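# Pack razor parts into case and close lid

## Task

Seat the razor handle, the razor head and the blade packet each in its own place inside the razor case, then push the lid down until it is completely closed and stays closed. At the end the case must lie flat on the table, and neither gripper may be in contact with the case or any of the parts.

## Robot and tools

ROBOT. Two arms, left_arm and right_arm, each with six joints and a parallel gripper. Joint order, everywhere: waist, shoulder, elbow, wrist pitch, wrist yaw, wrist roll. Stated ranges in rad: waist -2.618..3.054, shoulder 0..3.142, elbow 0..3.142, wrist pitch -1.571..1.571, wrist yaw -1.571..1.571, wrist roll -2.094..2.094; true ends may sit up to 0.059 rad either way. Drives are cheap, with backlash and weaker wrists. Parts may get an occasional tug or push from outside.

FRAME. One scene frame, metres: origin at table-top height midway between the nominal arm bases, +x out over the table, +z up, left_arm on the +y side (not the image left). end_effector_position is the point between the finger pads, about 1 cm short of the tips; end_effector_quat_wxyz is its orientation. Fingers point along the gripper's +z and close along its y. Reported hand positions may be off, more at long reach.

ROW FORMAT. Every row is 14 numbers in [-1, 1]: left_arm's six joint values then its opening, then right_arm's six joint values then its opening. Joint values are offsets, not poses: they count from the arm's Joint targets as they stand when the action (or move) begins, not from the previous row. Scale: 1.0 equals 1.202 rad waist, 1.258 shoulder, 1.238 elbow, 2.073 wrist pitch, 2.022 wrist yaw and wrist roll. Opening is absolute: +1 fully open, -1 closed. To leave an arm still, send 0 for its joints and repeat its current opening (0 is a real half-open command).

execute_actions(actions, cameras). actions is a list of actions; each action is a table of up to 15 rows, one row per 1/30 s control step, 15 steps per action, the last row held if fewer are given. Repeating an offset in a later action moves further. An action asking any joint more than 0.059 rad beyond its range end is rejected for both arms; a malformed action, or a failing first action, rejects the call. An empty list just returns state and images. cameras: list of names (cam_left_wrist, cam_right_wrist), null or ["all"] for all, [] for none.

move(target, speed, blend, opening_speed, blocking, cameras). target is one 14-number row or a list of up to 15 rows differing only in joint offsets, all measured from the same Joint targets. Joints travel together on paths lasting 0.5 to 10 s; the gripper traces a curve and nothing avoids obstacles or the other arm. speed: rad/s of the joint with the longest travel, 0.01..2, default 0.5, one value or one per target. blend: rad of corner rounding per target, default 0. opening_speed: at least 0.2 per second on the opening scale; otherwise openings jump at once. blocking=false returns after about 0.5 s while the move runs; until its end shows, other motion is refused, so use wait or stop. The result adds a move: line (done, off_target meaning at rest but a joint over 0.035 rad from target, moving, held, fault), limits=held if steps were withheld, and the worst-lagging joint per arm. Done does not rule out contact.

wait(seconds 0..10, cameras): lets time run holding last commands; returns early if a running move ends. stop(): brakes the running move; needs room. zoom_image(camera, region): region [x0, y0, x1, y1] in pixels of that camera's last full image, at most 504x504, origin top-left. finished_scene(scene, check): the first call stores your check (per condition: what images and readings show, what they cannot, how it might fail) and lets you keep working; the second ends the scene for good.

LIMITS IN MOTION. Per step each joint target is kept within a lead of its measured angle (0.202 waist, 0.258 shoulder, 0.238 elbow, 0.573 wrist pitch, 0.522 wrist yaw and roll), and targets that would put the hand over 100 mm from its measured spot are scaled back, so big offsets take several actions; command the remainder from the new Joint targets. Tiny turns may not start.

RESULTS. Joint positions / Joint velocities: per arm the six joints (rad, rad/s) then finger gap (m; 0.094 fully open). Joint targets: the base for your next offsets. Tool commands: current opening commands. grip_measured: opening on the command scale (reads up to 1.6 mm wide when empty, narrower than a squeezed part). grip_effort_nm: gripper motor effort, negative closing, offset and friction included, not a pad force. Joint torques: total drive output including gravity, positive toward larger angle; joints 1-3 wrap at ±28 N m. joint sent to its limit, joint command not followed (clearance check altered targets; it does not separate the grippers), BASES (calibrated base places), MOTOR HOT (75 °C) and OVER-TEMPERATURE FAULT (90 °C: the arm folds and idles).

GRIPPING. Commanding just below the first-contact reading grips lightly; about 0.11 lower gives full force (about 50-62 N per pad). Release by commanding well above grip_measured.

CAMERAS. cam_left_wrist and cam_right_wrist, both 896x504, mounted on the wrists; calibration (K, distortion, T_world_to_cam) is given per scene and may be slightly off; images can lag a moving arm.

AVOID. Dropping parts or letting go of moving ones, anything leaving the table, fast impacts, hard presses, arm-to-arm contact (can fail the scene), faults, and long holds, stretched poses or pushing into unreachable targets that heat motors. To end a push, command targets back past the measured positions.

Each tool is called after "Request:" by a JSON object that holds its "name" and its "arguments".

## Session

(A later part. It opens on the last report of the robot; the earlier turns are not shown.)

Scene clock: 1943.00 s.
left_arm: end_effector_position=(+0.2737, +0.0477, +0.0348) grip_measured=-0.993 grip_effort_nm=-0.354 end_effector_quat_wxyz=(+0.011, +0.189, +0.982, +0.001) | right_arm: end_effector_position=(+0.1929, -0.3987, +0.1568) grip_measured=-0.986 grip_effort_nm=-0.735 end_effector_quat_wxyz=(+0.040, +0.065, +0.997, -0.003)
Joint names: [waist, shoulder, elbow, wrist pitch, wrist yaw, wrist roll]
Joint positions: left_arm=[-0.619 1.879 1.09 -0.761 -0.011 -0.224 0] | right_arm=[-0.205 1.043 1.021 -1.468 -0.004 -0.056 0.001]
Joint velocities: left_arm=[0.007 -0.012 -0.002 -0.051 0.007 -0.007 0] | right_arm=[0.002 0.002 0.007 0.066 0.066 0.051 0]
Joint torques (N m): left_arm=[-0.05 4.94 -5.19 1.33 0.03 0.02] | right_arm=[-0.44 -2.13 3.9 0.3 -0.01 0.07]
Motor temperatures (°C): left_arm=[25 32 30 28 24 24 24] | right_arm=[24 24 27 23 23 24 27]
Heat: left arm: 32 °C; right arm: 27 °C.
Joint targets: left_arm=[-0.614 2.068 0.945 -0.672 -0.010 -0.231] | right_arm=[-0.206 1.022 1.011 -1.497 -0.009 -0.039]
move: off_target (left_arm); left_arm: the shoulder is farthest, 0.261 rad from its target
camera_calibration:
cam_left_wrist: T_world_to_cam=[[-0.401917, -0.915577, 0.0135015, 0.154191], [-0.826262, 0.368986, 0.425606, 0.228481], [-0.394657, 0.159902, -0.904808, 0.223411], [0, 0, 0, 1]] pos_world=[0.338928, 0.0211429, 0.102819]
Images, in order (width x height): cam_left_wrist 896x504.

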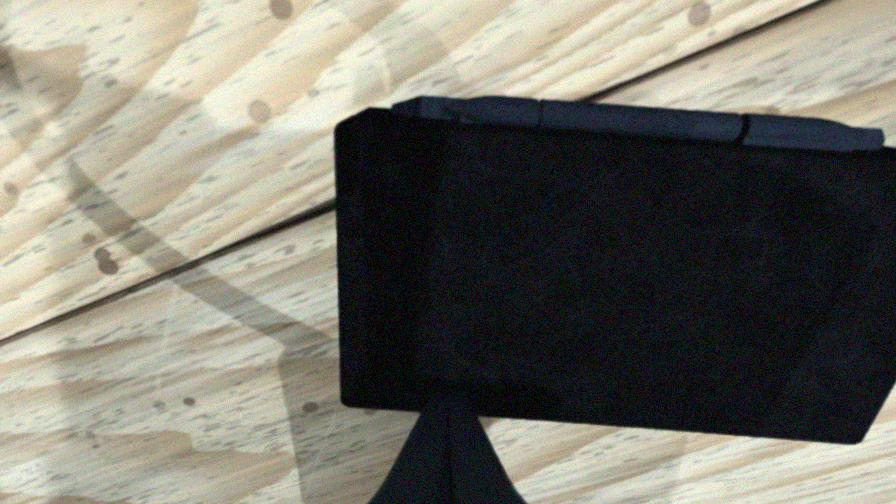

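Request:
{"name": "move", "arguments": {"target": [0,0.1,-0.1,0.03,0,0,-1,0,0,0,0,0,0,-1], "speed": 0.2, "cameras": []}}

Request:
{"name": "move", "arguments": {"target": [0,0.1,-0.06,0.03,0,0,-1,0,0,0,0,0,0,-1], "speed": 0.2, "cameras": []}}

Request:
{"name": "move", "arguments": {"target": [0,-0.15,0.22,-0.13,0,0,-1,0,0,0,0,0,0,-1], "speed": 0.25, "cameras": []}}

Request:
{"name": "move", "arguments": {"target": [0,-0.05,0.15,-0.09,0,0,-1,0,0,0,0,0,0,-1], "speed": 0.25, "cameras": ["cam_left_wrist"]}}

Scene clock: 1952.00 s.
left_arm: end_effector_position=(+0.2735, +0.0478, +0.0345) grip_measured=-0.994 grip_effort_nm=-0.359 end_effector_quat_wxyz=(+0.036, +0.188, +0.981, -0.010) | right_arm: end_effector_position=(+0.1929, -0.3987, +0.1568) grip_measured=-0.986 grip_effort_nm=-0.735 end_effector_quat_wxyz=(+0.040, +0.065, +0.997, -0.003)
Joint names: [waist, shoulder, elbow, wrist pitch, wrist yaw, wrist roll]
Joint positions: left_arm=[-0.619 1.835 1.025 -0.686 -0.011 -0.224 0] | right_arm=[-0.205 1.043 1.021 -1.468 -0.004 -0.056 0.001]
Joint velocities: left_arm=[-0.022 0.002 -0.002 0.051 -0.037 0.007 0.001] | right_arm=[0.002 -0.012 0.002 0.051 -0.037 -0.037 -0.001]
Joint torques (N m): left_arm=[-0.13 4.6 -4.57 1 0.01 0.03] | right_arm=[-0.43 -2.09 3.89 0.3 -0.02 0.09]
Motor temperatures (°C): left_arm=[25 32 30 28 24 24 24] | right_arm=[24 24 27 23 23 24 27]
Heat: left arm: 32 °C; right arm: 27 °C.
Joint targets: left_arm=[-0.614 2.013 0.887 -0.633 -0.012 -0.231] | right_arm=[-0.206 1.022 1.011 -1.497 -0.009 -0.039]
move: off_target (left_arm); left_arm: the shoulder is farthest, 0.359 rad from its target
No camera images: "cameras" was empty.

Scene clock: 1953.17 s.
left_arm: end_effector_position=(+0.2732, +0.0480, +0.0342) grip_measured=-0.994 grip_effort_nm=-0.364 end_effector_quat_wxyz=(+0.041, +0.188, +0.981, -0.012) | right_arm: end_effector_position=(+0.1929, -0.3987, +0.1568) grip_measured=-0.986 grip_effort_nm=-0.740 end_effector_quat_wxyz=(+0.040, +0.065, +0.997, -0.003)
Joint names: [waist, shoulder, elbow, wrist pitch, wrist yaw, wrist roll]
Joint positions: left_arm=[-0.619 1.827 1.013 -0.672 -0.011 -0.224 0] | right_arm=[-0.205 1.043 1.021 -1.468 -0.004 -0.056 0.001]
Joint velocities: left_arm=[-0.012 -0.017 -0.017 0.051 0.051 -0.007 -0.001] | right_arm=[0.002 -0.017 -0.007 0.007 -0.022 -0.051 -0.001]
Joint torques (N m): left_arm=[-0.16 5.3 -4.68 1.25 -0.03 0.03] | right_arm=[-0.47 -2.11 3.89 0.31 -0.02 0.07]
Motor temperatures (°C): left_arm=[25 32 29 28 24 24 24] | right_arm=[24 24 27 23 23 24 27]
Heat: left arm: 32 °C; right arm: 27 °C.
Joint targets: left_arm=[-0.614 2.011 0.873 -0.601 -0.013 -0.231] | right_arm=[-0.206 1.022 1.011 -1.497 -0.009 -0.039]
move: off_target (left_arm); left_arm: the shoulder is farthest, 0.312 rad from its target
No camera images: "cameras" was empty.

Scene clock: 1954.97 s.
left_arm: end_effector_position=(+0.2640, +0.0540, +0.0494) grip_measured=-0.994 grip_effort_nm=-0.359 end_effector_quat_wxyz=(-0.007, +0.189, +0.982, +0.009) | right_arm: end_effector_position=(+0.1929, -0.3987, +0.1568) grip_measured=-0.986 grip_effort_nm=-0.735 end_effector_quat_wxyz=(+0.040, +0.065, +0.997, -0.003)
Joint names: [waist, shoulder, elbow, wrist pitch, wrist yaw, wrist roll]
Joint positions: left_arm=[-0.619 1.846 1.111 -0.857 -0.01 -0.224 0] | right_arm=[-0.205 1.043 1.021 -1.468 -0.004 -0.056 0.001]
Joint velocities: left_arm=[-0.012 0.007 -0.012 0.007 0.037 -0.037 -0.001] | right_arm=[0.007 0.002 0.002 -0.051 -0.066 0.022 0]
Joint torques (N m): left_arm=[-0.05 -10.96 8.57 0.04 0.01 0.01] | right_arm=[-0.49 -2.1 3.9 0.31 -0.02 0.07]
Motor temperatures (°C): left_arm=[25 32 29 28 24 24 24] | right_arm=[24 24 27 23 23 24 27]
Heat: left arm: 32 °C; right arm: 27 °C.
Joint targets: left_arm=[-0.614 1.823 1.145 -0.870 -0.013 -0.231] | right_arm=[-0.206 1.022 1.011 -1.497 -0.009 -0.039]
move: done
No camera images: "cameras" was empty.

Scene clock: 1956.40 s.
left_arm: end_effector_position=(+0.2818, +0.0417, +0.1092) grip_measured=-0.994 grip_effort_nm=-0.359 end_effector_quat_wxyz=(+0.019, +0.189, +0.982, -0.003) | right_arm: end_effector_position=(+0.1929, -0.3987, +0.1568) grip_measured=-0.986 grip_effort_nm=-0.735 end_effector_quat_wxyz=(+0.040, +0.065, +0.997, -0.003)
Joint names: [waist, shoulder, elbow, wrist pitch, wrist yaw, wrist roll]
Joint positions: left_arm=[-0.619 1.789 1.294 -1.039 -0.01 -0.224 0] | right_arm=[-0.205 1.043 1.021 -1.468 -0.004 -0.056 0.001]
Joint velocities: left_arm=[0.012 0.007 -0.012 0.022 0.051 0.007 -0.001] | right_arm=[-0.002 -0.042 -0.007 -0.051 -0.125 -0.037 0]
Joint torques (N m): left_arm=[-0.12 -11.43 9.42 0.1 0 0.03] | right_arm=[-0.43 -2.07 3.92 0.31 -0.03 0.08]
Motor temperatures (°C): left_arm=[25 32 30 28 24 24 24] | right_arm=[24 24 27 23 23 24 27]
Heat: left arm: 32 °C; right arm: 27 °C.
Joint targets: left_arm=[-0.614 1.760 1.331 -1.057 -0.013 -0.231] | right_arm=[-0.206 1.022 1.011 -1.497 -0.009 -0.039]
move: off_target (left_arm); left_arm: the elbow is farthest, 0.037 rad from its target
camera_calibration:
cam_left_wrist: T_world_to_cam=[[-0.402162, -0.915388, 0.018197, 0.150551], [-0.83169, 0.373557, 0.410788, 0.208714], [-0.382828, 0.150069, -0.911549, 0.292756], [0, 0, 0, 1]] pos_world=[0.346207, 0.0159123, 0.178384]
Images, in order (width x height): cam_left_wrist 896x504.

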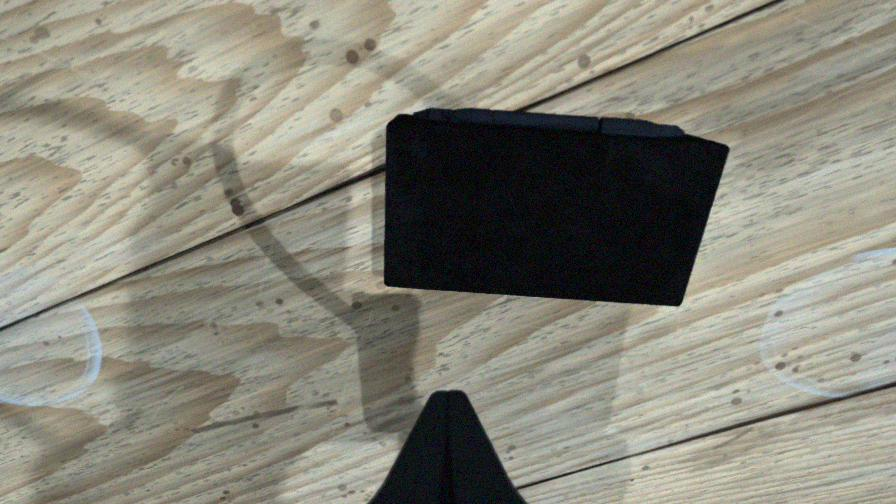

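Request:
{"name": "move", "arguments": {"target": [-0.075,-0.978,-0.708,0.16,0,0.114,-1,0,0,0,0,0,0,-1], "speed": 0.8, "cameras": ["cam_left_wrist"]}}

Scene clock: 1973.10 s.
left_arm: end_effector_position=(+0.1714, +0.0998, +0.1578) grip_measured=-0.993 grip_effort_nm=-0.354 end_effector_quat_wxyz=(+0.338, +0.308, +0.882, -0.114) | right_arm: end_effector_position=(+0.1929, -0.3987, +0.1568) grip_measured=-0.986 grip_effort_nm=-0.735 end_effector_quat_wxyz=(+0.040, +0.065, +0.997, -0.003)
Joint names: [waist, shoulder, elbow, wrist pitch, wrist yaw, wrist roll]
Joint positions: left_arm=[-0.692 0.534 0.474 -0.781 -0.01 0 0] | right_arm=[-0.205 1.043 1.021 -1.468 -0.004 -0.056 0.001]
Joint velocities: left_arm=[-0.012 -0.007 -0.007 -0.022 -0.022 -0.081 0] | right_arm=[0.007 0.002 -0.002 -0.081 0.051 -0.095 0]
Joint torques (N m): left_arm=[-0.51 -0.24 5.71 2.37 0 0.09] | right_arm=[-0.49 -2.07 3.92 0.31 -0.02 0.09]
Motor temperatures (°C): left_arm=[25 32 30 28 24 24 24] | right_arm=[24 24 27 23 23 24 27]
Heat: left arm: 32 °C; right arm: 27 °C.
Joint targets: left_arm=[-0.704 0.529 0.455 -0.725 -0.013 0.000] | right_arm=[-0.206 1.022 1.011 -1.497 -0.009 -0.039]
move: off_target (left_arm); left_arm: the wrist pitch is farthest, 0.056 rad from its target
camera_calibration:
cam_left_wrist: T_world_to_cam=[[-0.650543, -0.759342, -0.0139236, 0.190525], [-0.729902, 0.630176, -0.264805, 0.138786], [0.209852, -0.162104, -0.964202, 0.223934], [0, 0, 0, 1]] pos_world=[0.178252, 0.0935147, 0.255322]
Images, in order (width x height): cam_left_wrist 896x504.

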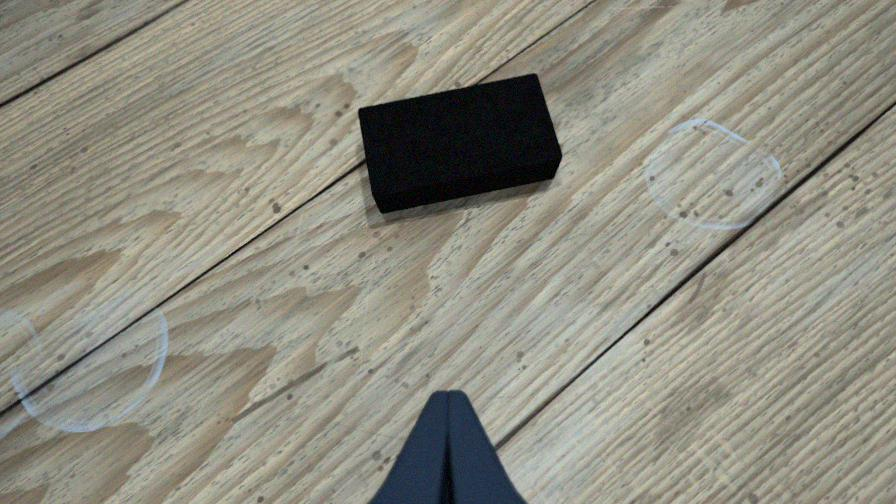

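Request:
{"name": "zoom_image", "arguments": {"camera": "cam_left_wrist", "region": [340, 60, 580, 220]}}

Request:
{"name": "zoom_image", "arguments": {"camera": "cam_left_wrist", "region": [365, 150, 465, 220]}}

Request:
{"name": "zoom_image", "arguments": {"camera": "cam_left_wrist", "region": [475, 140, 575, 210]}}

Scaled by 2.100 from the camera's 896x504 image, which has a finer 1280x720 frame.

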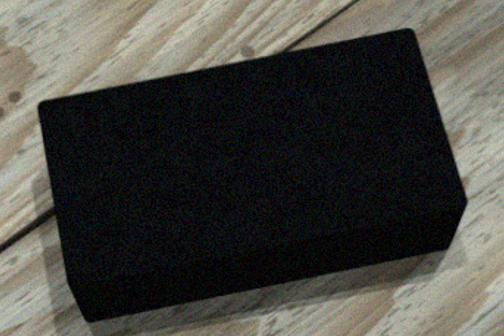

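Scaled by 5.040 from the camera's 896x504 image, which has a finer 1280x720 frame.

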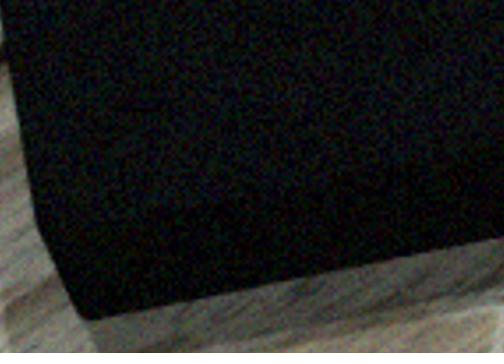

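Scaled by 5.040 from the camera's 896x504 image, which has a finer 1280x720 frame.

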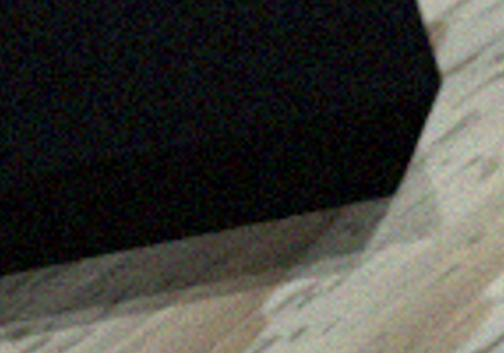

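Request:
{"name": "move", "arguments": {"target": [0,0.6,0.5,-0.1,0,-0.1,-1,0,0,0,0,0,0,-1], "speed": 0.9, "cameras": []}}

Request:
{"name": "move", "arguments": {"target": [[0,0.565,0.381,-0.09,0,0,-1,0,0,0,0,0,0,-1],[0,0.613,0.247,0.024,0,0,-1,0,0,0,0,0,0,-1]], "speed": 0.4, "cameras": ["cam_left_wrist"]}}

Scene clock: 2010.73 s.
left_arm: end_effector_position=(+0.2432, +0.0423, +0.1843) grip_measured=-0.994 grip_effort_nm=-0.359 end_effector_quat_wxyz=(+0.189, +0.235, +0.950, -0.082) | right_arm: end_effector_position=(+0.1929, -0.3987, +0.1568) grip_measured=-0.986 grip_effort_nm=-0.730 end_effector_quat_wxyz=(+0.040, +0.065, +0.997, -0.003)
Joint names: [waist, shoulder, elbow, wrist pitch, wrist yaw, wrist roll]
Joint positions: left_arm=[-0.692 1.287 1.027 -0.895 -0.01 -0.189 0] | right_arm=[-0.205 1.043 1.021 -1.468 -0.004 -0.056 0.001]
Joint velocities: left_arm=[0.012 -0.007 0.007 -0.081 -0.022 -0.066 0] | right_arm=[-0.007 -0.012 0.002 -0.066 -0.022 0.022 0.001]
Joint torques (N m): left_arm=[-0.51 -5 10.92 0.79 0.02 -0.05] | right_arm=[-0.43 -2.11 3.92 0.32 -0.01 0.08]
Motor temperatures (°C): left_arm=[25 30 29 34 24 24 24] | right_arm=[24 24 27 23 23 24 27]
Heat: left arm: 34 °C; right arm: 27 °C.
Joint targets: left_arm=[-0.704 1.284 1.074 -0.932 -0.013 -0.202] | right_arm=[-0.206 1.022 1.011 -1.497 -0.009 -0.039]
move: off_target (left_arm); left_arm: the elbow is farthest, 0.047 rad from its target
No camera images: "cameras" was empty.

Scene clock: 2013.90 s.
left_arm: end_effector_position=(+0.3013, -0.0044, +0.0479) grip_measured=-0.994 grip_effort_nm=-0.359 end_effector_quat_wxyz=(+0.004, +0.241, +0.970, +0.004) | right_arm: end_effector_position=(+0.1929, -0.3987, +0.1568) grip_measured=-0.986 grip_effort_nm=-0.735 end_effector_quat_wxyz=(+0.040, +0.065, +0.997, -0.003)
Joint names: [waist, shoulder, elbow, wrist pitch, wrist yaw, wrist roll]
Joint positions: left_arm=[-0.692 2.048 1.393 -0.912 -0.01 -0.189 0] | right_arm=[-0.205 1.043 1.021 -1.468 -0.004 -0.056 0.001]
Joint velocities: left_arm=[0.002 -0.007 0.007 0.007 -0.066 -0.007 0] | right_arm=[0.002 -0.017 0.012 -0.051 0.081 -0.007 0]
Joint torques (N m): left_arm=[-0.66 -10.59 4.81 0.58 -0.02 -0.03] | right_arm=[-0.47 -2.09 3.9 0.31 -0.02 0.07]
Motor temperatures (°C): left_arm=[25 30 30 33 24 24 24] | right_arm=[24 24 27 23 23 24 27]
Heat: left arm: 33 °C; right arm: 27 °C.
Joint targets: left_arm=[-0.704 2.055 1.379 -0.883 -0.013 -0.202] | right_arm=[-0.206 1.022 1.011 -1.497 -0.009 -0.039]
move: done
camera_calibration:
cam_left_wrist: T_world_to_cam=[[-0.497577, -0.867338, 0.0118989, 0.146573], [-0.776417, 0.451449, 0.439739, 0.249614], [-0.386774, 0.209566, -0.898047, 0.251975], [0, 0, 0, 1]] pos_world=[0.364194, -0.0383647, 0.114776]
Images, in order (width x height): cam_left_wrist 896x504.

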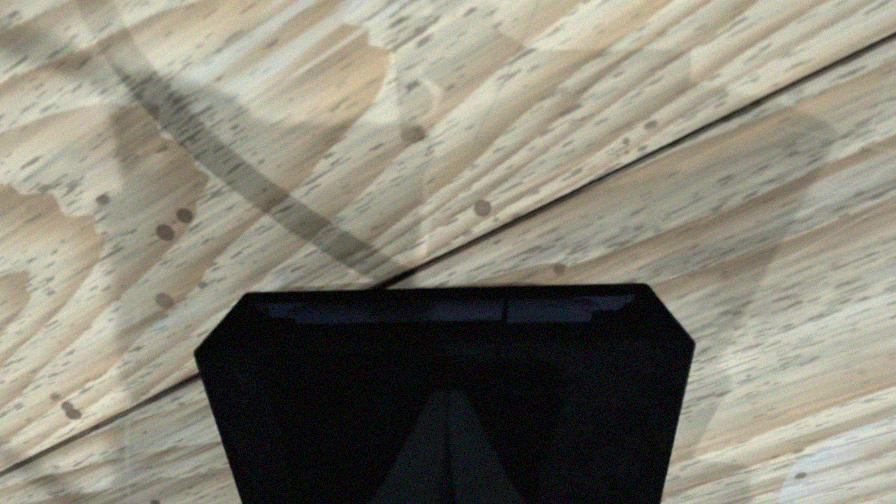

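Request:
{"name": "move", "arguments": {"target": [0,0.03,-0.035,0.02,0,0,-1,0,0,0,0,0,0,-1], "speed": 0.08, "cameras": []}}

Request:
{"name": "move", "arguments": {"target": [0,0.03,-0.035,0.02,0,0,-1,0,0,0,0,0,0,-1], "speed": 0.08, "cameras": []}}

Request:
{"name": "move", "arguments": {"target": [0,0.03,-0.035,0.02,0,0,-1,0,0,0,0,0,0,-1], "speed": 0.08, "cameras": []}}

Scene clock: 2022.30 s.
left_arm: end_effector_position=(+0.2990, -0.0025, +0.0388) grip_measured=-0.994 grip_effort_nm=-0.364 end_effector_quat_wxyz=(+0.000, +0.241, +0.970, +0.005) | right_arm: end_effector_position=(+0.1929, -0.3987, +0.1568) grip_measured=-0.986 grip_effort_nm=-0.740 end_effector_quat_wxyz=(+0.040, +0.065, +0.997, -0.003)
Joint names: [waist, shoulder, elbow, wrist pitch, wrist yaw, wrist roll]
Joint positions: left_arm=[-0.692 2.059 1.37 -0.886 -0.01 -0.189 0] | right_arm=[-0.205 1.043 1.021 -1.468 -0.004 -0.056 0.001]
Joint velocities: left_arm=[-0.027 0.002 0.002 -0.007 -0.11 0.051 0] | right_arm=[-0.027 -0.017 0.002 -0.051 0.081 -0.066 0.001]
Joint torques (N m): left_arm=[-0.57 -8.47 3.23 0.73 -0.02 -0.04] | right_arm=[-0.43 -2.11 3.92 0.29 -0.03 0.07]
Motor temperatures (°C): left_arm=[25 31 29 31 24 24 24] | right_arm=[24 24 27 23 23 24 27]
Heat: left arm: 31 °C; right arm: 27 °C.
Joint targets: left_arm=[-0.704 2.093 1.336 -0.841 -0.013 -0.202] | right_arm=[-0.206 1.022 1.011 -1.497 -0.009 -0.039]
move: off_target (left_arm); left_arm: the wrist pitch is farthest, 0.044 rad from its target
No camera images: "cameras" was empty.

Scene clock: 2023.10 s.
left_arm: end_effector_position=(+0.2982, -0.0019, +0.0377) grip_measured=-0.994 grip_effort_nm=-0.364 end_effector_quat_wxyz=(+0.005, +0.241, +0.970, +0.003) | right_arm: end_effector_position=(+0.1929, -0.3987, +0.1568) grip_measured=-0.986 grip_effort_nm=-0.740 end_effector_quat_wxyz=(+0.040, +0.065, +0.997, -0.003)
Joint names: [waist, shoulder, elbow, wrist pitch, wrist yaw, wrist roll]
Joint positions: left_arm=[-0.692 2.048 1.349 -0.864 -0.01 -0.189 0] | right_arm=[-0.205 1.043 1.021 -1.468 -0.004 -0.056 0.001]
Joint velocities: left_arm=[-0.002 -0.012 -0.002 0.037 -0.051 0.11 0] | right_arm=[-0.022 0.012 -0.022 -0.007 0.037 -0.037 0]
Joint torques (N m): left_arm=[-0.57 -4.68 1.52 0.98 -0.01 -0.07] | right_arm=[-0.44 -2.09 3.9 0.3 -0.02 0.08]
Motor temperatures (°C): left_arm=[25 31 29 31 24 24 24] | right_arm=[24 24 27 23 23 24 27]
Heat: left arm: 31 °C; right arm: 27 °C.
Joint targets: left_arm=[-0.704 2.131 1.293 -0.800 -0.013 -0.202] | right_arm=[-0.206 1.022 1.011 -1.497 -0.009 -0.039]
move: off_target (left_arm); left_arm: the shoulder is farthest, 0.083 rad from its target
No camera images: "cameras" was empty.

Scene clock: 2023.90 s.
left_arm: end_effector_position=(+0.2977, -0.0015, +0.0366) grip_measured=-0.994 grip_effort_nm=-0.359 end_effector_quat_wxyz=(+0.010, +0.242, +0.970, +0.002) | right_arm: end_effector_position=(+0.1929, -0.3987, +0.1568) grip_measured=-0.986 grip_effort_nm=-0.730 end_effector_quat_wxyz=(+0.040, +0.065, +0.997, -0.003)
Joint names: [waist, shoulder, elbow, wrist pitch, wrist yaw, wrist roll]
Joint positions: left_arm=[-0.693 2.04 1.332 -0.846 -0.013 -0.189 0] | right_arm=[-0.205 1.043 1.021 -1.468 -0.004 -0.056 0.001]
Joint velocities: left_arm=[-0.032 -0.007 0.007 0.022 -0.022 0.037 -0.001] | right_arm=[-0.012 0.007 0.002 -0.022 -0.066 0.007 -0.001]
Joint torques (N m): left_arm=[-0.68 -1.01 0.42 1.28 0 -0.07] | right_arm=[-0.49 -2.09 3.9 0.31 -0.01 0.09]
Motor temperatures (°C): left_arm=[25 31 29 31 24 24 24] | right_arm=[24 24 27 23 23 24 27]
Heat: left arm: 31 °C; right arm: 27 °C.
Joint targets: left_arm=[-0.704 2.169 1.249 -0.758 -0.013 -0.202] | right_arm=[-0.206 1.022 1.011 -1.497 -0.009 -0.039]
move: off_target (left_arm); left_arm: the shoulder is farthest, 0.128 rad from its target
No camera images: "cameras" was empty.

Request:
{"name": "move", "arguments": {"target": [[0,-0.11,0.178,-0.126,0,0,-1,0,0,0,0,0,0,-1],[-0.1,-0.17,0.12,-0.12,0,-0.02,-1,0,0,0,0,0,0,-1],[-0.1,-0.21,-0.007,-0.052,0,-0.02,-1,0,0,0,0,0,0,-1]], "speed": 0.35, "cameras": ["cam_left_wrist"]}}

Scene clock: 2046.10 s.
left_arm: end_effector_position=(+0.2435, -0.0202, +0.0525) grip_measured=-0.994 grip_effort_nm=-0.354 end_effector_quat_wxyz=(-0.001, +0.291, +0.957, +0.006) | right_arm: end_effector_position=(+0.1929, -0.3987, +0.1568) grip_measured=-0.986 grip_effort_nm=-0.740 end_effector_quat_wxyz=(+0.040, +0.065, +0.997, -0.003)
Joint names: [waist, shoulder, elbow, wrist pitch, wrist yaw, wrist roll]
Joint positions: left_arm=[-0.834 1.941 1.255 -0.893 -0.01 -0.229 0] | right_arm=[-0.205 1.043 1.021 -1.468 -0.004 -0.056 0.001]
Joint velocities: left_arm=[-0.002 -0.002 -0.012 0.037 0.037 0.007 0] | right_arm=[-0.007 -0.007 -0.012 -0.022 -0.051 -0.007 0.001]
Joint torques (N m): left_arm=[0.44 -13.19 4.81 0.53 0.01 -0.07] | right_arm=[-0.43 -2.1 3.89 0.3 -0.02 0.07]
Motor temperatures (°C): left_arm=[25 31 29 31 24 24 24] | right_arm=[24 24 27 23 23 24 27]
Heat: left arm: 31 °C; right arm: 27 °C.
Joint targets: left_arm=[-0.824 1.904 1.241 -0.866 -0.013 -0.243] | right_arm=[-0.206 1.022 1.011 -1.497 -0.009 -0.039]
move: off_target (left_arm); left_arm: the shoulder is farthest, 0.036 rad from its target
camera_calibration:
cam_left_wrist: T_world_to_cam=[[-0.583848, -0.811804, 0.00975144, 0.126293], [-0.72234, 0.524914, 0.450212, 0.197619], [-0.370603, 0.255812, -0.892868, 0.233811], [0, 0, 0, 1]] pos_world=[0.303135, -0.0610195, 0.11856]
Images, in order (width x height): cam_left_wrist 896x504.

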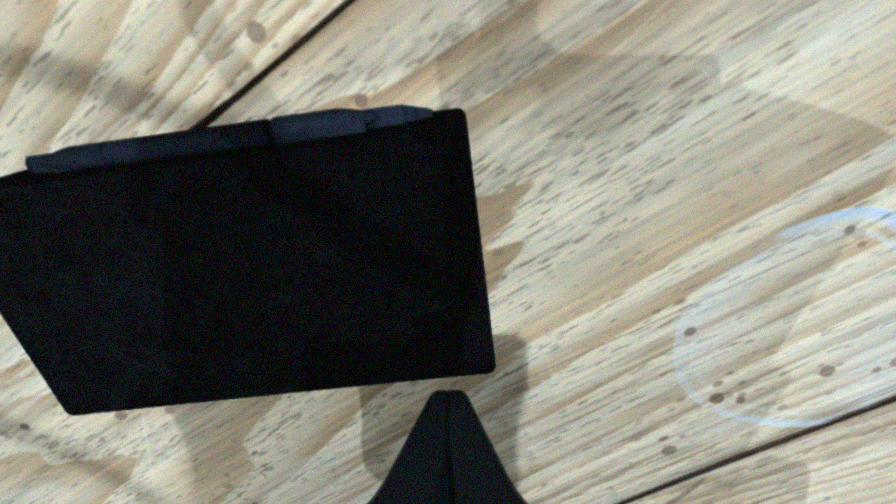

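Request:
{"name": "move", "arguments": {"target": [[0.025,0.01,0,0.004,0,0,-1,0,0,0,0,0,0,-1],[0.025,0.085,-0.095,0.065,0,0,-1,0,0,0,0,0,0,-1],[0.025,0.16,-0.16,0.09,0,0,-1,0,0,0,0,0,0,-1]], "speed": 0.12, "cameras": ["cam_left_wrist"]}}

Request:
{"name": "move", "arguments": {"target": [0,0.09,-0.08,0.03,0,0,-1,0,0,0,0,0,0,-1], "speed": 0.15, "cameras": []}}

Request:
{"name": "move", "arguments": {"target": [0,0.09,-0.08,0.03,0,0,-1,0,0,0,0,0,0,-1], "speed": 0.15, "cameras": []}}

Scene clock: 2058.33 s.
left_arm: end_effector_position=(+0.2489, -0.0044, +0.0354) grip_measured=-0.994 grip_effort_nm=-0.354 end_effector_quat_wxyz=(+0.012, +0.272, +0.962, +0.007) | right_arm: end_effector_position=(+0.1929, -0.3987, +0.1568) grip_measured=-0.986 grip_effort_nm=-0.735 end_effector_quat_wxyz=(+0.040, +0.065, +0.997, -0.003)
Joint names: [waist, shoulder, elbow, wrist pitch, wrist yaw, wrist roll]
Joint positions: left_arm=[-0.797 1.927 1.159 -0.788 -0.024 -0.231 0] | right_arm=[-0.205 1.043 1.021 -1.468 -0.004 -0.056 0.001]
Joint velocities: left_arm=[-0.002 -0.002 0.007 -0.007 -0.066 0.007 0.001] | right_arm=[0.007 -0.017 -0.002 0.037 -0.022 -0.037 -0.002]
Joint torques (N m): left_arm=[0.17 3.67 -2.67 1.54 -0.01 -0.06] | right_arm=[-0.47 -2.11 3.93 0.31 -0.01 0.08]
Motor temperatures (°C): left_arm=[25 31 29 30 24 24 24] | right_arm=[24 24 27 23 23 24 27]
Heat: left arm: 31 °C; right arm: 27 °C.
Joint targets: left_arm=[-0.794 2.106 1.043 -0.679 -0.013 -0.243] | right_arm=[-0.206 1.022 1.011 -1.497 -0.009 -0.039]
move: off_target (left_arm); left_arm: the shoulder is farthest, 0.178 rad from its target
camera_calibration:
cam_left_wrist: T_world_to_cam=[[-0.552391, -0.833585, 0.000700335, 0.134832], [-0.753401, 0.499615, 0.427518, 0.20933], [-0.356722, 0.23563, -0.904007, 0.213331], [0, 0, 0, 1]] pos_world=[0.308289, -0.0424573, 0.103266]
Images, in order (width x height): cam_left_wrist 896x504.

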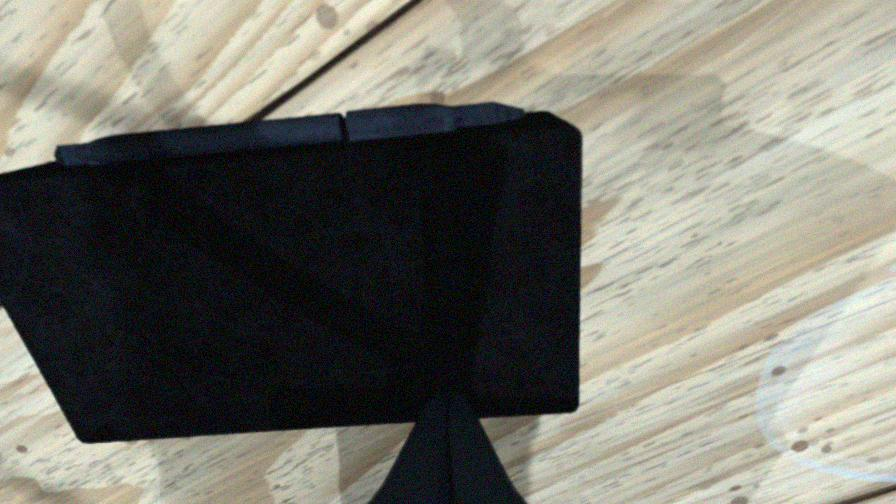

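Scene clock: 2059.63 s.
left_arm: end_effector_position=(+0.2487, -0.0042, +0.0350) grip_measured=-0.994 grip_effort_nm=-0.359 end_effector_quat_wxyz=(+0.020, +0.272, +0.962, +0.003) | right_arm: end_effector_position=(+0.1929, -0.3987, +0.1568) grip_measured=-0.986 grip_effort_nm=-0.740 end_effector_quat_wxyz=(+0.040, +0.065, +0.997, -0.003)
Joint names: [waist, shoulder, elbow, wrist pitch, wrist yaw, wrist roll]
Joint positions: left_arm=[-0.797 1.913 1.137 -0.763 -0.024 -0.231 0] | right_arm=[-0.205 1.043 1.021 -1.468 -0.004 -0.056 0.001]
Joint velocities: left_arm=[-0.017 -0.017 -0.002 -0.037 0.037 0.007 -0.001] | right_arm=[0.007 -0.017 0.007 0.081 0.022 -0.007 0.001]
Joint torques (N m): left_arm=[0.12 4.9 -4.86 1.58 0 -0.01] | right_arm=[-0.44 -2.11 3.89 0.31 -0.01 0.08]
Motor temperatures (°C): left_arm=[25 31 29 30 24 24 24] | right_arm=[24 24 27 23 23 24 27]
Heat: left arm: 31 °C; right arm: 27 °C.
Joint targets: left_arm=[-0.794 2.106 0.996 -0.656 -0.014 -0.241] | right_arm=[-0.206 1.022 1.011 -1.497 -0.009 -0.039]
move: off_target (left_arm); left_arm: the shoulder is farthest, 0.306 rad from its target
No camera images: "cameras" was empty.

Scene clock: 2061.03 s.
left_arm: end_effector_position=(+0.2479, -0.0040, +0.0345) grip_measured=-0.994 grip_effort_nm=-0.364 end_effector_quat_wxyz=(+0.036, +0.273, +0.961, -0.005) | right_arm: end_effector_position=(+0.1929, -0.3987, +0.1568) grip_measured=-0.986 grip_effort_nm=-0.740 end_effector_quat_wxyz=(+0.040, +0.065, +0.997, -0.003)
Joint names: [waist, shoulder, elbow, wrist pitch, wrist yaw, wrist roll]
Joint positions: left_arm=[-0.8 1.882 1.09 -0.709 -0.027 -0.231 0] | right_arm=[-0.205 1.043 1.021 -1.468 -0.004 -0.056 0.001]
Joint velocities: left_arm=[-0.022 0.007 -0.002 0.022 -0.037 -0.037 -0.001] | right_arm=[-0.012 0.012 0.012 -0.037 -0.066 0.066 -0.001]
Joint torques (N m): left_arm=[0.05 4.82 -4.26 1.33 -0.03 -0.02] | right_arm=[-0.43 -2.11 3.84 0.3 -0.02 0.08]
Motor temperatures (°C): left_arm=[25 31 29 30 24 24 24] | right_arm=[24 24 27 23 23 24 27]
Heat: left arm: 31 °C; right arm: 27 °C.
Joint targets: left_arm=[-0.795 2.069 0.953 -0.627 -0.016 -0.239] | right_arm=[-0.206 1.022 1.011 -1.497 -0.009 -0.039]
move: off_target (left_arm); left_arm: the shoulder is farthest, 0.337 rad from its target
No camera images: "cameras" was empty.

Request:
{"name": "move", "arguments": {"target": [[0,-0.13,0.18,-0.11,0,0,-1,0,0,0,0,0,0,-1],[0,-0.16,0.37,-0.21,0,0,-1,0,0,0,0,0,0,-1]], "speed": 0.4, "cameras": []}}

Scene clock: 2103.90 s.
left_arm: end_effector_position=(+0.2569, -0.0157, +0.0946) grip_measured=-0.994 grip_effort_nm=-0.354 end_effector_quat_wxyz=(+0.004, +0.274, +0.962, +0.007) | right_arm: end_effector_position=(+0.1929, -0.3987, +0.1568) grip_measured=-0.986 grip_effort_nm=-0.740 end_effector_quat_wxyz=(+0.040, +0.065, +0.997, -0.003)
Joint names: [waist, shoulder, elbow, wrist pitch, wrist yaw, wrist roll]
Joint positions: left_arm=[-0.8 1.898 1.375 -1.047 -0.016 -0.231 0] | right_arm=[-0.205 1.043 1.021 -1.468 -0.004 -0.056 0.001]
Joint velocities: left_arm=[0.007 0.002 -0.007 0.051 0.022 -0.007 -0.002] | right_arm=[-0.022 -0.002 -0.007 -0.066 -0.007 -0.007 0.001]
Joint torques (N m): left_arm=[0.03 -12.52 9.16 0.09 0.01 -0.03] | right_arm=[-0.47 -2.11 3.88 0.31 -0.02 0.08]
Motor temperatures (°C): left_arm=[25 30 29 30 24 24 24] | right_arm=[24 24 27 23 23 24 27]
Heat: left arm: 30 °C; right arm: 27 °C.
Joint targets: left_arm=[-0.795 1.868 1.411 -1.062 -0.016 -0.239] | right_arm=[-0.206 1.022 1.011 -1.497 -0.009 -0.039]
move: off_target (left_arm); left_arm: the elbow is farthest, 0.036 rad from its target
No camera images: "cameras" was empty.

Request:
{"name": "move", "arguments": {"target": [0.1,0.241,0.332,-0.071,0,0.024,0.85,0,0,0,0,0,0,-1], "speed": 0.5, "opening_speed": 2, "cameras": ["cam_left_wrist"]}}

Scene clock: 2110.13 s.
left_arm: end_effector_position=(+0.3407, -0.0223, +0.1001) grip_measured=+0.849 grip_effort_nm=0.061 end_effector_quat_wxyz=(+0.002, +0.225, +0.974, +0.008) | right_arm: end_effector_position=(+0.1929, -0.3987, +0.1568) grip_measured=-0.986 grip_effort_nm=-0.735 end_effector_quat_wxyz=(+0.040, +0.065, +0.997, -0.003)
Joint names: [waist, shoulder, elbow, wrist pitch, wrist yaw, wrist roll]
Joint positions: left_arm=[-0.669 2.157 1.778 -1.194 -0.016 -0.2 0.087] | right_arm=[-0.205 1.043 1.021 -1.468 -0.004 -0.056 0.001]
Joint velocities: left_arm=[-0.007 -0.012 0.017 0.081 0.022 -0.037 0.001] | right_arm=[-0.027 0.007 0.022 -0.081 -0.022 0.037 -0.001]
Joint torques (N m): left_arm=[0.02 -11.45 9.89 0.05 0.03 0.12] | right_arm=[-0.44 -2.1 3.9 0.31 -0.01 0.08]
Motor temperatures (°C): left_arm=[25 32 30 30 24 24 24] | right_arm=[24 24 27 23 23 24 27]
Heat: left arm: 32 °C; right arm: 27 °C.
Joint targets: left_arm=[-0.675 2.171 1.822 -1.209 -0.016 -0.191] | right_arm=[-0.206 1.022 1.011 -1.497 -0.009 -0.039]
move: off_target (left_arm); left_arm: the elbow is farthest, 0.044 rad from its target
camera_calibration:
cam_left_wrist: T_world_to_cam=[[-0.468014, -0.883708, 0.00489481, 0.140236], [-0.790729, 0.421233, 0.444197, 0.269131], [-0.394602, 0.20402, -0.895916, 0.320227], [0, 0, 0, 1]] pos_world=[0.404804, -0.0547719, 0.166663]
Images, in order (width x height): cam_left_wrist 896x504.

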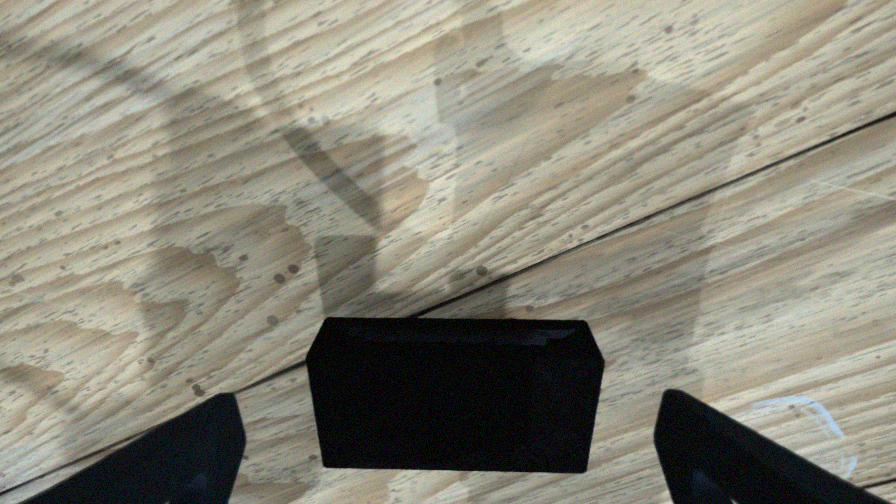

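Request:
{"name": "move", "arguments": {"target": [0,0.067,-0.19,0.149,0,0,0.85,0,0,0,0,0,0,-1], "speed": 0.25, "cameras": ["cam_left_wrist"]}}

Scene clock: 2124.97 s.
left_arm: end_effector_position=(+0.3415, -0.0229, +0.0228) grip_measured=+0.849 grip_effort_nm=0.066 end_effector_quat_wxyz=(+0.003, +0.225, +0.974, +0.007) | right_arm: end_effector_position=(+0.1929, -0.3987, +0.1568) grip_measured=-0.986 grip_effort_nm=-0.740 end_effector_quat_wxyz=(+0.040, +0.065, +0.997, -0.003)
Joint names: [waist, shoulder, elbow, wrist pitch, wrist yaw, wrist roll]
Joint positions: left_arm=[-0.669 2.243 1.6 -0.929 -0.016 -0.2 0.087] | right_arm=[-0.205 1.043 1.021 -1.468 -0.004 -0.056 0.001]
Joint velocities: left_arm=[-0.012 -0.007 0.007 0.007 -0.022 -0.022 -0.001] | right_arm=[-0.002 -0.007 -0.012 0.051 -0.051 -0.022 -0.001]
Joint torques (N m): left_arm=[0.02 -12.03 4.81 0.52 0.04 0.06] | right_arm=[-0.46 -2.07 3.93 0.3 -0.02 0.08]
Motor temperatures (°C): left_arm=[25 33 30 29 24 24 24] | right_arm=[24 24 27 23 23 24 27]
Heat: left arm: 33 °C; right arm: 27 °C.
Joint targets: left_arm=[-0.675 2.255 1.587 -0.901 -0.016 -0.191] | right_arm=[-0.206 1.022 1.011 -1.497 -0.009 -0.039]
move: done
camera_calibration:
cam_left_wrist: T_world_to_cam=[[-0.46802, -0.883703, 0.00514834, 0.140448], [-0.791269, 0.421646, 0.442841, 0.304557], [-0.39351, 0.203185, -0.896585, 0.251036], [0, 0, 0, 1]] pos_world=[0.405504, -0.0553074, 0.0894824]
Images, in order (width x height): cam_left_wrist 896x504.

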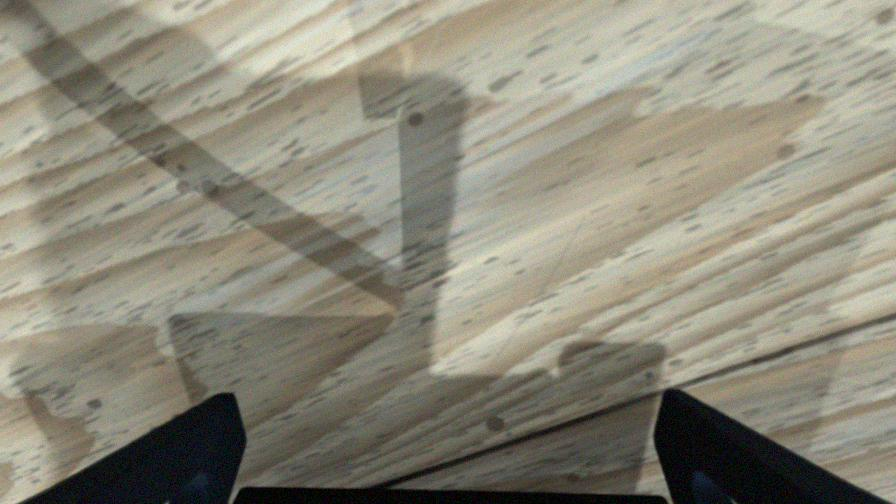

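Request:
{"name": "move", "arguments": {"target": [[0,-0.135,-0.189,0.045,0,0,0.85,0,0,0,0,0,0,-1],[0,-0.243,-0.352,0.08,0,0,0.85,0,0,0,0,0,0,-1],[0,-0.32,-0.465,0.1,0,0,0.85,0,0,0,0,0,0,-1]], "speed": 0.18, "blend": 0.05, "cameras": ["cam_left_wrist"]}}

Scene clock: 2135.03 s.
left_arm: end_effector_position=(+0.2542, +0.0441, +0.0197) grip_measured=+0.849 grip_effort_nm=0.056 end_effector_quat_wxyz=(+0.001, +0.222, +0.975, +0.007) | right_arm: end_effector_position=(+0.1929, -0.3987, +0.1568) grip_measured=-0.986 grip_effort_nm=-0.735 end_effector_quat_wxyz=(+0.040, +0.065, +0.997, -0.003)
Joint names: [waist, shoulder, elbow, wrist pitch, wrist yaw, wrist roll]
Joint positions: left_arm=[-0.667 1.885 1.027 -0.715 -0.014 -0.204 0.087] | right_arm=[-0.205 1.043 1.021 -1.468 -0.004 -0.056 0.001]
Joint velocities: left_arm=[-0.022 -0.002 0.017 -0.11 -0.007 0.037 0] | right_arm=[-0.002 -0.012 -0.012 0.007 0.022 0.022 0]
Joint torques (N m): left_arm=[-0.08 -11.84 4.21 0.49 0 0.1] | right_arm=[-0.46 -2.1 3.9 0.31 -0.02 0.08]
Motor temperatures (°C): left_arm=[25 33 29 29 24 24 24] | right_arm=[24 24 27 23 23 24 27]
Heat: left arm: 33 °C; right arm: 27 °C.
Joint targets: left_arm=[-0.675 1.853 1.011 -0.693 -0.016 -0.191] | right_arm=[-0.206 1.022 1.011 -1.497 -0.009 -0.039]
move: done
camera_calibration:
cam_left_wrist: T_world_to_cam=[[-0.462568, -0.886562, 0.00614945, 0.157564], [-0.792372, 0.416515, 0.445715, 0.209045], [-0.397716, 0.201301, -0.895154, 0.201456], [0, 0, 0, 1]] pos_world=[0.318648, 0.0120662, 0.0861908]
Images, in order (width x height): cam_left_wrist 896x504.

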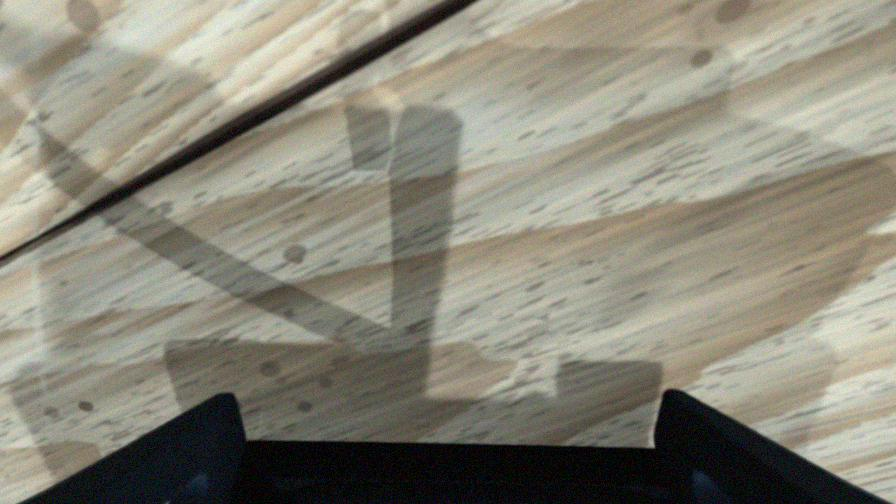

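Request:
{"name": "move", "arguments": {"target": [[0,-0.01,0.045,-0.03,0,0,0.85,0,0,0,0,0,0,-1],[0,-0.0715,0.177,-0.146,0,0,0.85,0,0,0,0,0,0,-1],[0,-0.277,-0.085,-0.134,0,0,0.85,0,0,0,0,0,0,-1]], "speed": 0.3, "cameras": ["cam_left_wrist"]}}

Scene clock: 2153.20 s.
left_arm: end_effector_position=(+0.2030, +0.0831, +0.0876) grip_measured=+0.849 grip_effort_nm=0.066 end_effector_quat_wxyz=(-0.003, +0.222, +0.975, +0.009) | right_arm: end_effector_position=(+0.1929, -0.3987, +0.1568) grip_measured=-0.986 grip_effort_nm=-0.735 end_effector_quat_wxyz=(+0.040, +0.065, +0.997, -0.003)
Joint names: [waist, shoulder, elbow, wrist pitch, wrist yaw, wrist roll]
Joint positions: left_arm=[-0.667 1.533 0.922 -0.973 -0.014 -0.203 0.087] | right_arm=[-0.205 1.043 1.021 -1.468 -0.004 -0.056 0.001]
Joint velocities: left_arm=[0.007 0.002 0.007 0.007 0.037 0.022 -0.001] | right_arm=[0.002 0.012 -0.017 0.007 0.066 -0.051 0]
Joint torques (N m): left_arm=[-0.05 -8.46 4.67 0.22 0 0.1] | right_arm=[-0.47 -2.09 3.86 0.3 -0.01 0.08]
Motor temperatures (°C): left_arm=[25 33 29 28 24 24 24] | right_arm=[24 24 27 23 23 24 27]
Heat: left arm: 33 °C; right arm: 27 °C.
Joint targets: left_arm=[-0.675 1.504 0.906 -0.971 -0.016 -0.191] | right_arm=[-0.206 1.022 1.011 -1.497 -0.009 -0.039]
move: done
camera_calibration:
cam_left_wrist: T_world_to_cam=[[-0.463888, -0.885882, 0.00460157, 0.16843], [-0.788431, 0.415216, 0.453842, 0.120572], [-0.403961, 0.206904, -0.89107, 0.234388], [0, 0, 0, 1]] pos_world=[0.267879, 0.0506502, 0.153361]
Images, in order (width x height): cam_left_wrist 896x504.

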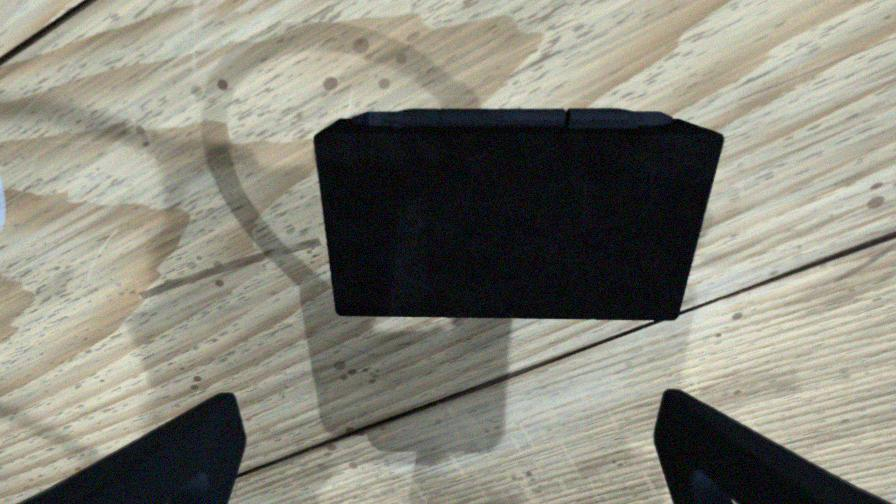

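Request:
{"name": "move", "arguments": {"target": [[-0.067,0,0,0,0,-0.036,0.85,0,0,0,0,0,0,-1],[-0.067,0.0906,-0.087,0.107,0,-0.036,0.85,0,0,0,0,0,0,-1]], "speed": 0.2, "cameras": ["cam_left_wrist"]}}

Scene clock: 2165.50 s.
left_arm: end_effector_position=(+0.1896, +0.0653, +0.0444) grip_measured=+0.849 grip_effort_nm=0.061 end_effector_quat_wxyz=(+0.000, +0.244, +0.970, +0.008) | right_arm: end_effector_position=(+0.1929, -0.3987, +0.1568) grip_measured=-0.986 grip_effort_nm=-0.735 end_effector_quat_wxyz=(+0.040, +0.065, +0.997, -0.003)
Joint names: [waist, shoulder, elbow, wrist pitch, wrist yaw, wrist roll]
Joint positions: left_arm=[-0.759 1.614 0.812 -0.777 -0.014 -0.25 0.087] | right_arm=[-0.205 1.043 1.021 -1.468 -0.004 -0.056 0.001]
Joint velocities: left_arm=[0.007 0.002 -0.007 -0.037 -0.007 0.007 0] | right_arm=[-0.012 0.022 0.002 -0.037 -0.051 0.037 0]
Joint torques (N m): left_arm=[-0.32 -6.06 4.46 0.52 -0.01 -0.06] | right_arm=[-0.43 -2.06 3.9 0.31 -0.02 0.08]
Motor temperatures (°C): left_arm=[25 32 29 28 24 24 24] | right_arm=[24 24 27 23 23 24 27]
Heat: left arm: 32 °C; right arm: 27 °C.
Joint targets: left_arm=[-0.755 1.618 0.798 -0.749 -0.016 -0.264] | right_arm=[-0.206 1.022 1.011 -1.497 -0.009 -0.039]
move: done
camera_calibration:
cam_left_wrist: T_world_to_cam=[[-0.502852, -0.864357, 0.00513065, 0.152559], [-0.771124, 0.451278, 0.449128, 0.131631], [-0.390523, 0.221889, -0.893452, 0.190761], [0, 0, 0, 1]] pos_world=[0.252714, 0.030136, 0.110534]
Images, in order (width x height): cam_left_wrist 896x504.

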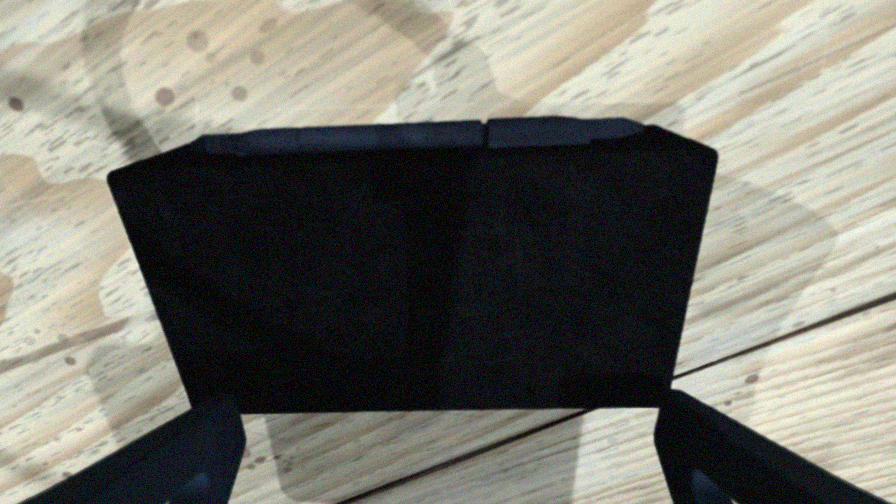

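Request:
{"name": "move", "arguments": {"target": [0,0.06,-0.055,0.06,0,0,0.85,0,0,0,0,0,0,-1], "speed": 0.12, "cameras": []}}

Request:
{"name": "move", "arguments": {"target": [0,0.06,-0.055,0.03,0,0,0.85,0,0,0,0,0,0,-1], "speed": 0.12, "cameras": []}}

Request:
{"name": "move", "arguments": {"target": [0,0.06,-0.055,0.03,0,0,0.85,0,0,0,0,0,0,-1], "speed": 0.12, "cameras": []}}

Request:
{"name": "move", "arguments": {"target": [0,0.06,-0.055,0.03,0,0,0.85,0,0,0,0,0,0,-1], "speed": 0.12, "cameras": []}}

Request:
{"name": "move", "arguments": {"target": [0,0.1,-0.08,0.03,0,0,0.85,0,0,0,0,0,0,-1], "speed": 0.12, "cameras": ["cam_left_wrist"]}}

Scene clock: 2177.57 s.
left_arm: end_effector_position=(+0.1874, +0.0670, +0.0361) grip_measured=+0.849 grip_effort_nm=0.051 end_effector_quat_wxyz=(-0.006, +0.237, +0.971, +0.000) | right_arm: end_effector_position=(+0.1929, -0.3987, +0.1568) grip_measured=-0.986 grip_effort_nm=-0.740 end_effector_quat_wxyz=(+0.040, +0.065, +0.997, -0.003)
Joint names: [waist, shoulder, elbow, wrist pitch, wrist yaw, wrist roll]
Joint positions: left_arm=[-0.745 1.626 0.786 -0.742 0.006 -0.25 0.087] | right_arm=[-0.205 1.043 1.021 -1.468 -0.004 -0.056 0.001]
Joint velocities: left_arm=[-0.017 -0.027 -0.007 0.022 0.022 -0.022 0] | right_arm=[0.002 0.012 -0.002 -0.051 0.007 0.007 -0.001]
Joint torques (N m): left_arm=[-0.29 -1.11 1.02 1.58 -0.2 -0.04] | right_arm=[-0.46 -2.09 3.93 0.3 -0.02 0.08]
Motor temperatures (°C): left_arm=[25 31 29 28 24 24 24] | right_arm=[24 24 27 23 23 24 27]
Heat: left arm: 31 °C; right arm: 27 °C.
Joint targets: left_arm=[-0.755 1.694 0.730 -0.625 -0.016 -0.264] | right_arm=[-0.206 1.022 1.011 -1.497 -0.009 -0.039]
move: off_target (left_arm); left_arm: the wrist pitch is farthest, 0.117 rad from its target
No camera images: "cameras" was empty.

Scene clock: 2178.43 s.
left_arm: end_effector_position=(+0.1868, +0.0675, +0.0352) grip_measured=+0.849 grip_effort_nm=0.061 end_effector_quat_wxyz=(-0.003, +0.237, +0.971, -0.002) | right_arm: end_effector_position=(+0.1929, -0.3987, +0.1568) grip_measured=-0.986 grip_effort_nm=-0.735 end_effector_quat_wxyz=(+0.040, +0.065, +0.997, -0.003)
Joint names: [waist, shoulder, elbow, wrist pitch, wrist yaw, wrist roll]
Joint positions: left_arm=[-0.745 1.619 0.774 -0.729 0.006 -0.25 0.087] | right_arm=[-0.205 1.043 1.021 -1.468 -0.004 -0.056 0.001]
Joint velocities: left_arm=[-0.027 -0.007 -0.002 0.007 0.037 -0.022 0] | right_arm=[0.012 0.022 -0.002 0.022 -0.022 -0.022 0]
Joint torques (N m): left_arm=[-0.35 4.86 -2.55 2.18 -0.18 -0.06] | right_arm=[-0.44 -2.09 3.86 0.32 -0.01 0.07]
Motor temperatures (°C): left_arm=[25 31 29 28 24 24 24] | right_arm=[24 24 27 23 23 24 27]
Heat: left arm: 31 °C; right arm: 27 °C.
Joint targets: left_arm=[-0.755 1.769 0.662 -0.563 -0.016 -0.264] | right_arm=[-0.206 1.022 1.011 -1.497 -0.009 -0.039]
move: off_target (left_arm); left_arm: the wrist pitch is farthest, 0.166 rad from its target
No camera images: "cameras" was empty.

Scene clock: 2179.30 s.
left_arm: end_effector_position=(+0.1863, +0.0680, +0.0342) grip_measured=+0.849 grip_effort_nm=0.061 end_effector_quat_wxyz=(-0.004, +0.238, +0.971, -0.001) | right_arm: end_effector_position=(+0.1929, -0.3987, +0.1568) grip_measured=-0.986 grip_effort_nm=-0.740 end_effector_quat_wxyz=(+0.040, +0.065, +0.997, -0.003)
Joint names: [waist, shoulder, elbow, wrist pitch, wrist yaw, wrist roll]
Joint positions: left_arm=[-0.745 1.622 0.772 -0.728 0.006 -0.249 0.087] | right_arm=[-0.205 1.043 1.021 -1.468 -0.004 -0.056 0.001]
Joint velocities: left_arm=[0.002 -0.012 0.002 0.022 -0.022 -0.022 0.001] | right_arm=[0.012 -0.017 -0.002 -0.022 0.022 -0.007 0]
Joint torques (N m): left_arm=[-0.31 11.07 -8.27 2.88 -0.2 -0.05] | right_arm=[-0.44 -2.07 3.89 0.31 -0.02 0.08]
Motor temperatures (°C): left_arm=[25 31 29 28 24 24 24] | right_arm=[24 24 27 23 23 24 27]
Heat: left arm: 31 °C; right arm: 27 °C.
Joint targets: left_arm=[-0.755 1.845 0.594 -0.500 -0.016 -0.264] | right_arm=[-0.206 1.022 1.011 -1.497 -0.009 -0.039]
move: off_target (left_arm); left_arm: the wrist pitch is farthest, 0.227 rad from its target
No camera images: "cameras" was empty.

Scene clock: 2180.17 s.
left_arm: end_effector_position=(+0.1857, +0.0685, +0.0336) grip_measured=+0.849 grip_effort_nm=0.061 end_effector_quat_wxyz=(-0.005, +0.238, +0.971, -0.001) | right_arm: end_effector_position=(+0.1929, -0.3987, +0.1568) grip_measured=-0.986 grip_effort_nm=-0.735 end_effector_quat_wxyz=(+0.040, +0.065, +0.997, -0.003)
Joint names: [waist, shoulder, elbow, wrist pitch, wrist yaw, wrist roll]
Joint positions: left_arm=[-0.745 1.622 0.769 -0.726 0.006 -0.249 0.087] | right_arm=[-0.205 1.043 1.021 -1.468 -0.004 -0.056 0.001]
Joint velocities: left_arm=[0.007 -0.017 0.002 -0.022 0.037 0.007 0] | right_arm=[0.002 -0.007 -0.002 -0.022 0.037 -0.022 0]
Joint torques (N m): left_arm=[-0.25 11.26 -10.69 3.05 -0.16 -0.09] | right_arm=[-0.46 -2.11 3.89 0.31 -0.02 0.09]
Motor temperatures (°C): left_arm=[25 31 29 29 24 24 24] | right_arm=[24 24 27 23 23 24 27]
Heat: left arm: 31 °C; right arm: 27 °C.
Joint targets: left_arm=[-0.755 1.846 0.563 -0.482 -0.014 -0.262] | right_arm=[-0.206 1.022 1.011 -1.497 -0.009 -0.039]
move: off_target (left_arm); left_arm: the shoulder is farthest, 0.299 rad from its target
No camera images: "cameras" was empty.

Scene clock: 2181.47 s.
left_arm: end_effector_position=(+0.1860, +0.0682, +0.0336) grip_measured=+0.849 grip_effort_nm=0.061 end_effector_quat_wxyz=(-0.004, +0.238, +0.971, -0.001) | right_arm: end_effector_position=(+0.1929, -0.3987, +0.1568) grip_measured=-0.986 grip_effort_nm=-0.735 end_effector_quat_wxyz=(+0.040, +0.065, +0.997, -0.003)
Joint names: [waist, shoulder, elbow, wrist pitch, wrist yaw, wrist roll]
Joint positions: left_arm=[-0.745 1.622 0.769 -0.725 0.006 -0.249 0.087] | right_arm=[-0.205 1.043 1.021 -1.468 -0.004 -0.056 0.001]
Joint velocities: left_arm=[-0.002 -0.017 -0.007 -0.007 -0.022 -0.007 -0.001] | right_arm=[0.007 -0.007 -0.012 -0.051 0.051 0.051 0]
Joint torques (N m): left_arm=[-0.31 11.54 -11.07 3.22 -0.13 -0.06] | right_arm=[-0.49 -2.04 3.92 0.3 -0.02 0.08]
Motor temperatures (°C): left_arm=[25 31 29 29 24 24 24] | right_arm=[24 24 27 23 23 24 27]
Heat: left arm: 31 °C; right arm: 27 °C.
Joint targets: left_arm=[-0.754 1.848 0.558 -0.464 -0.012 -0.261] | right_arm=[-0.206 1.022 1.011 -1.497 -0.009 -0.039]
move: off_target (left_arm); left_arm: the shoulder is farthest, 0.350 rad from its target
camera_calibration:
cam_left_wrist: T_world_to_cam=[[-0.491897, -0.870296, 0.0249441, 0.151062], [-0.771185, 0.448819, 0.451481, 0.132407], [-0.404117, 0.202846, -0.891932, 0.182859], [0, 0, 0, 1]] pos_world=[0.250314, 0.0349495, 0.0995502]
Images, in order (width x height): cam_left_wrist 896x504.

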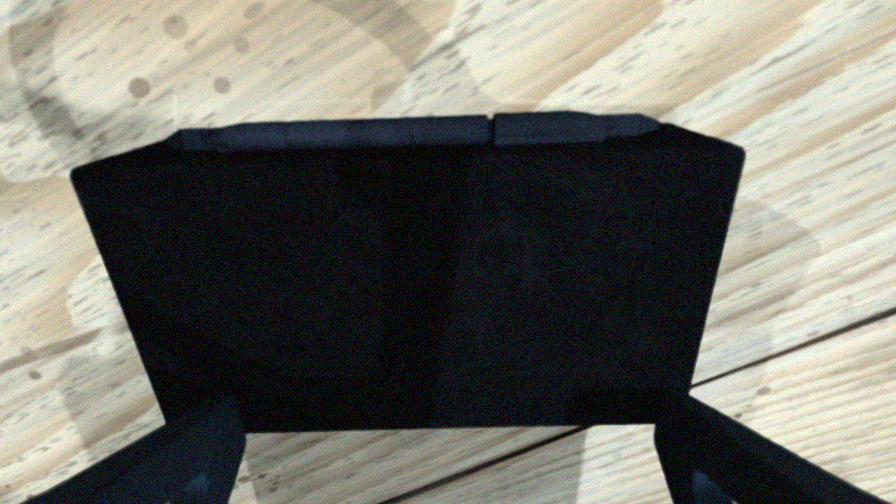

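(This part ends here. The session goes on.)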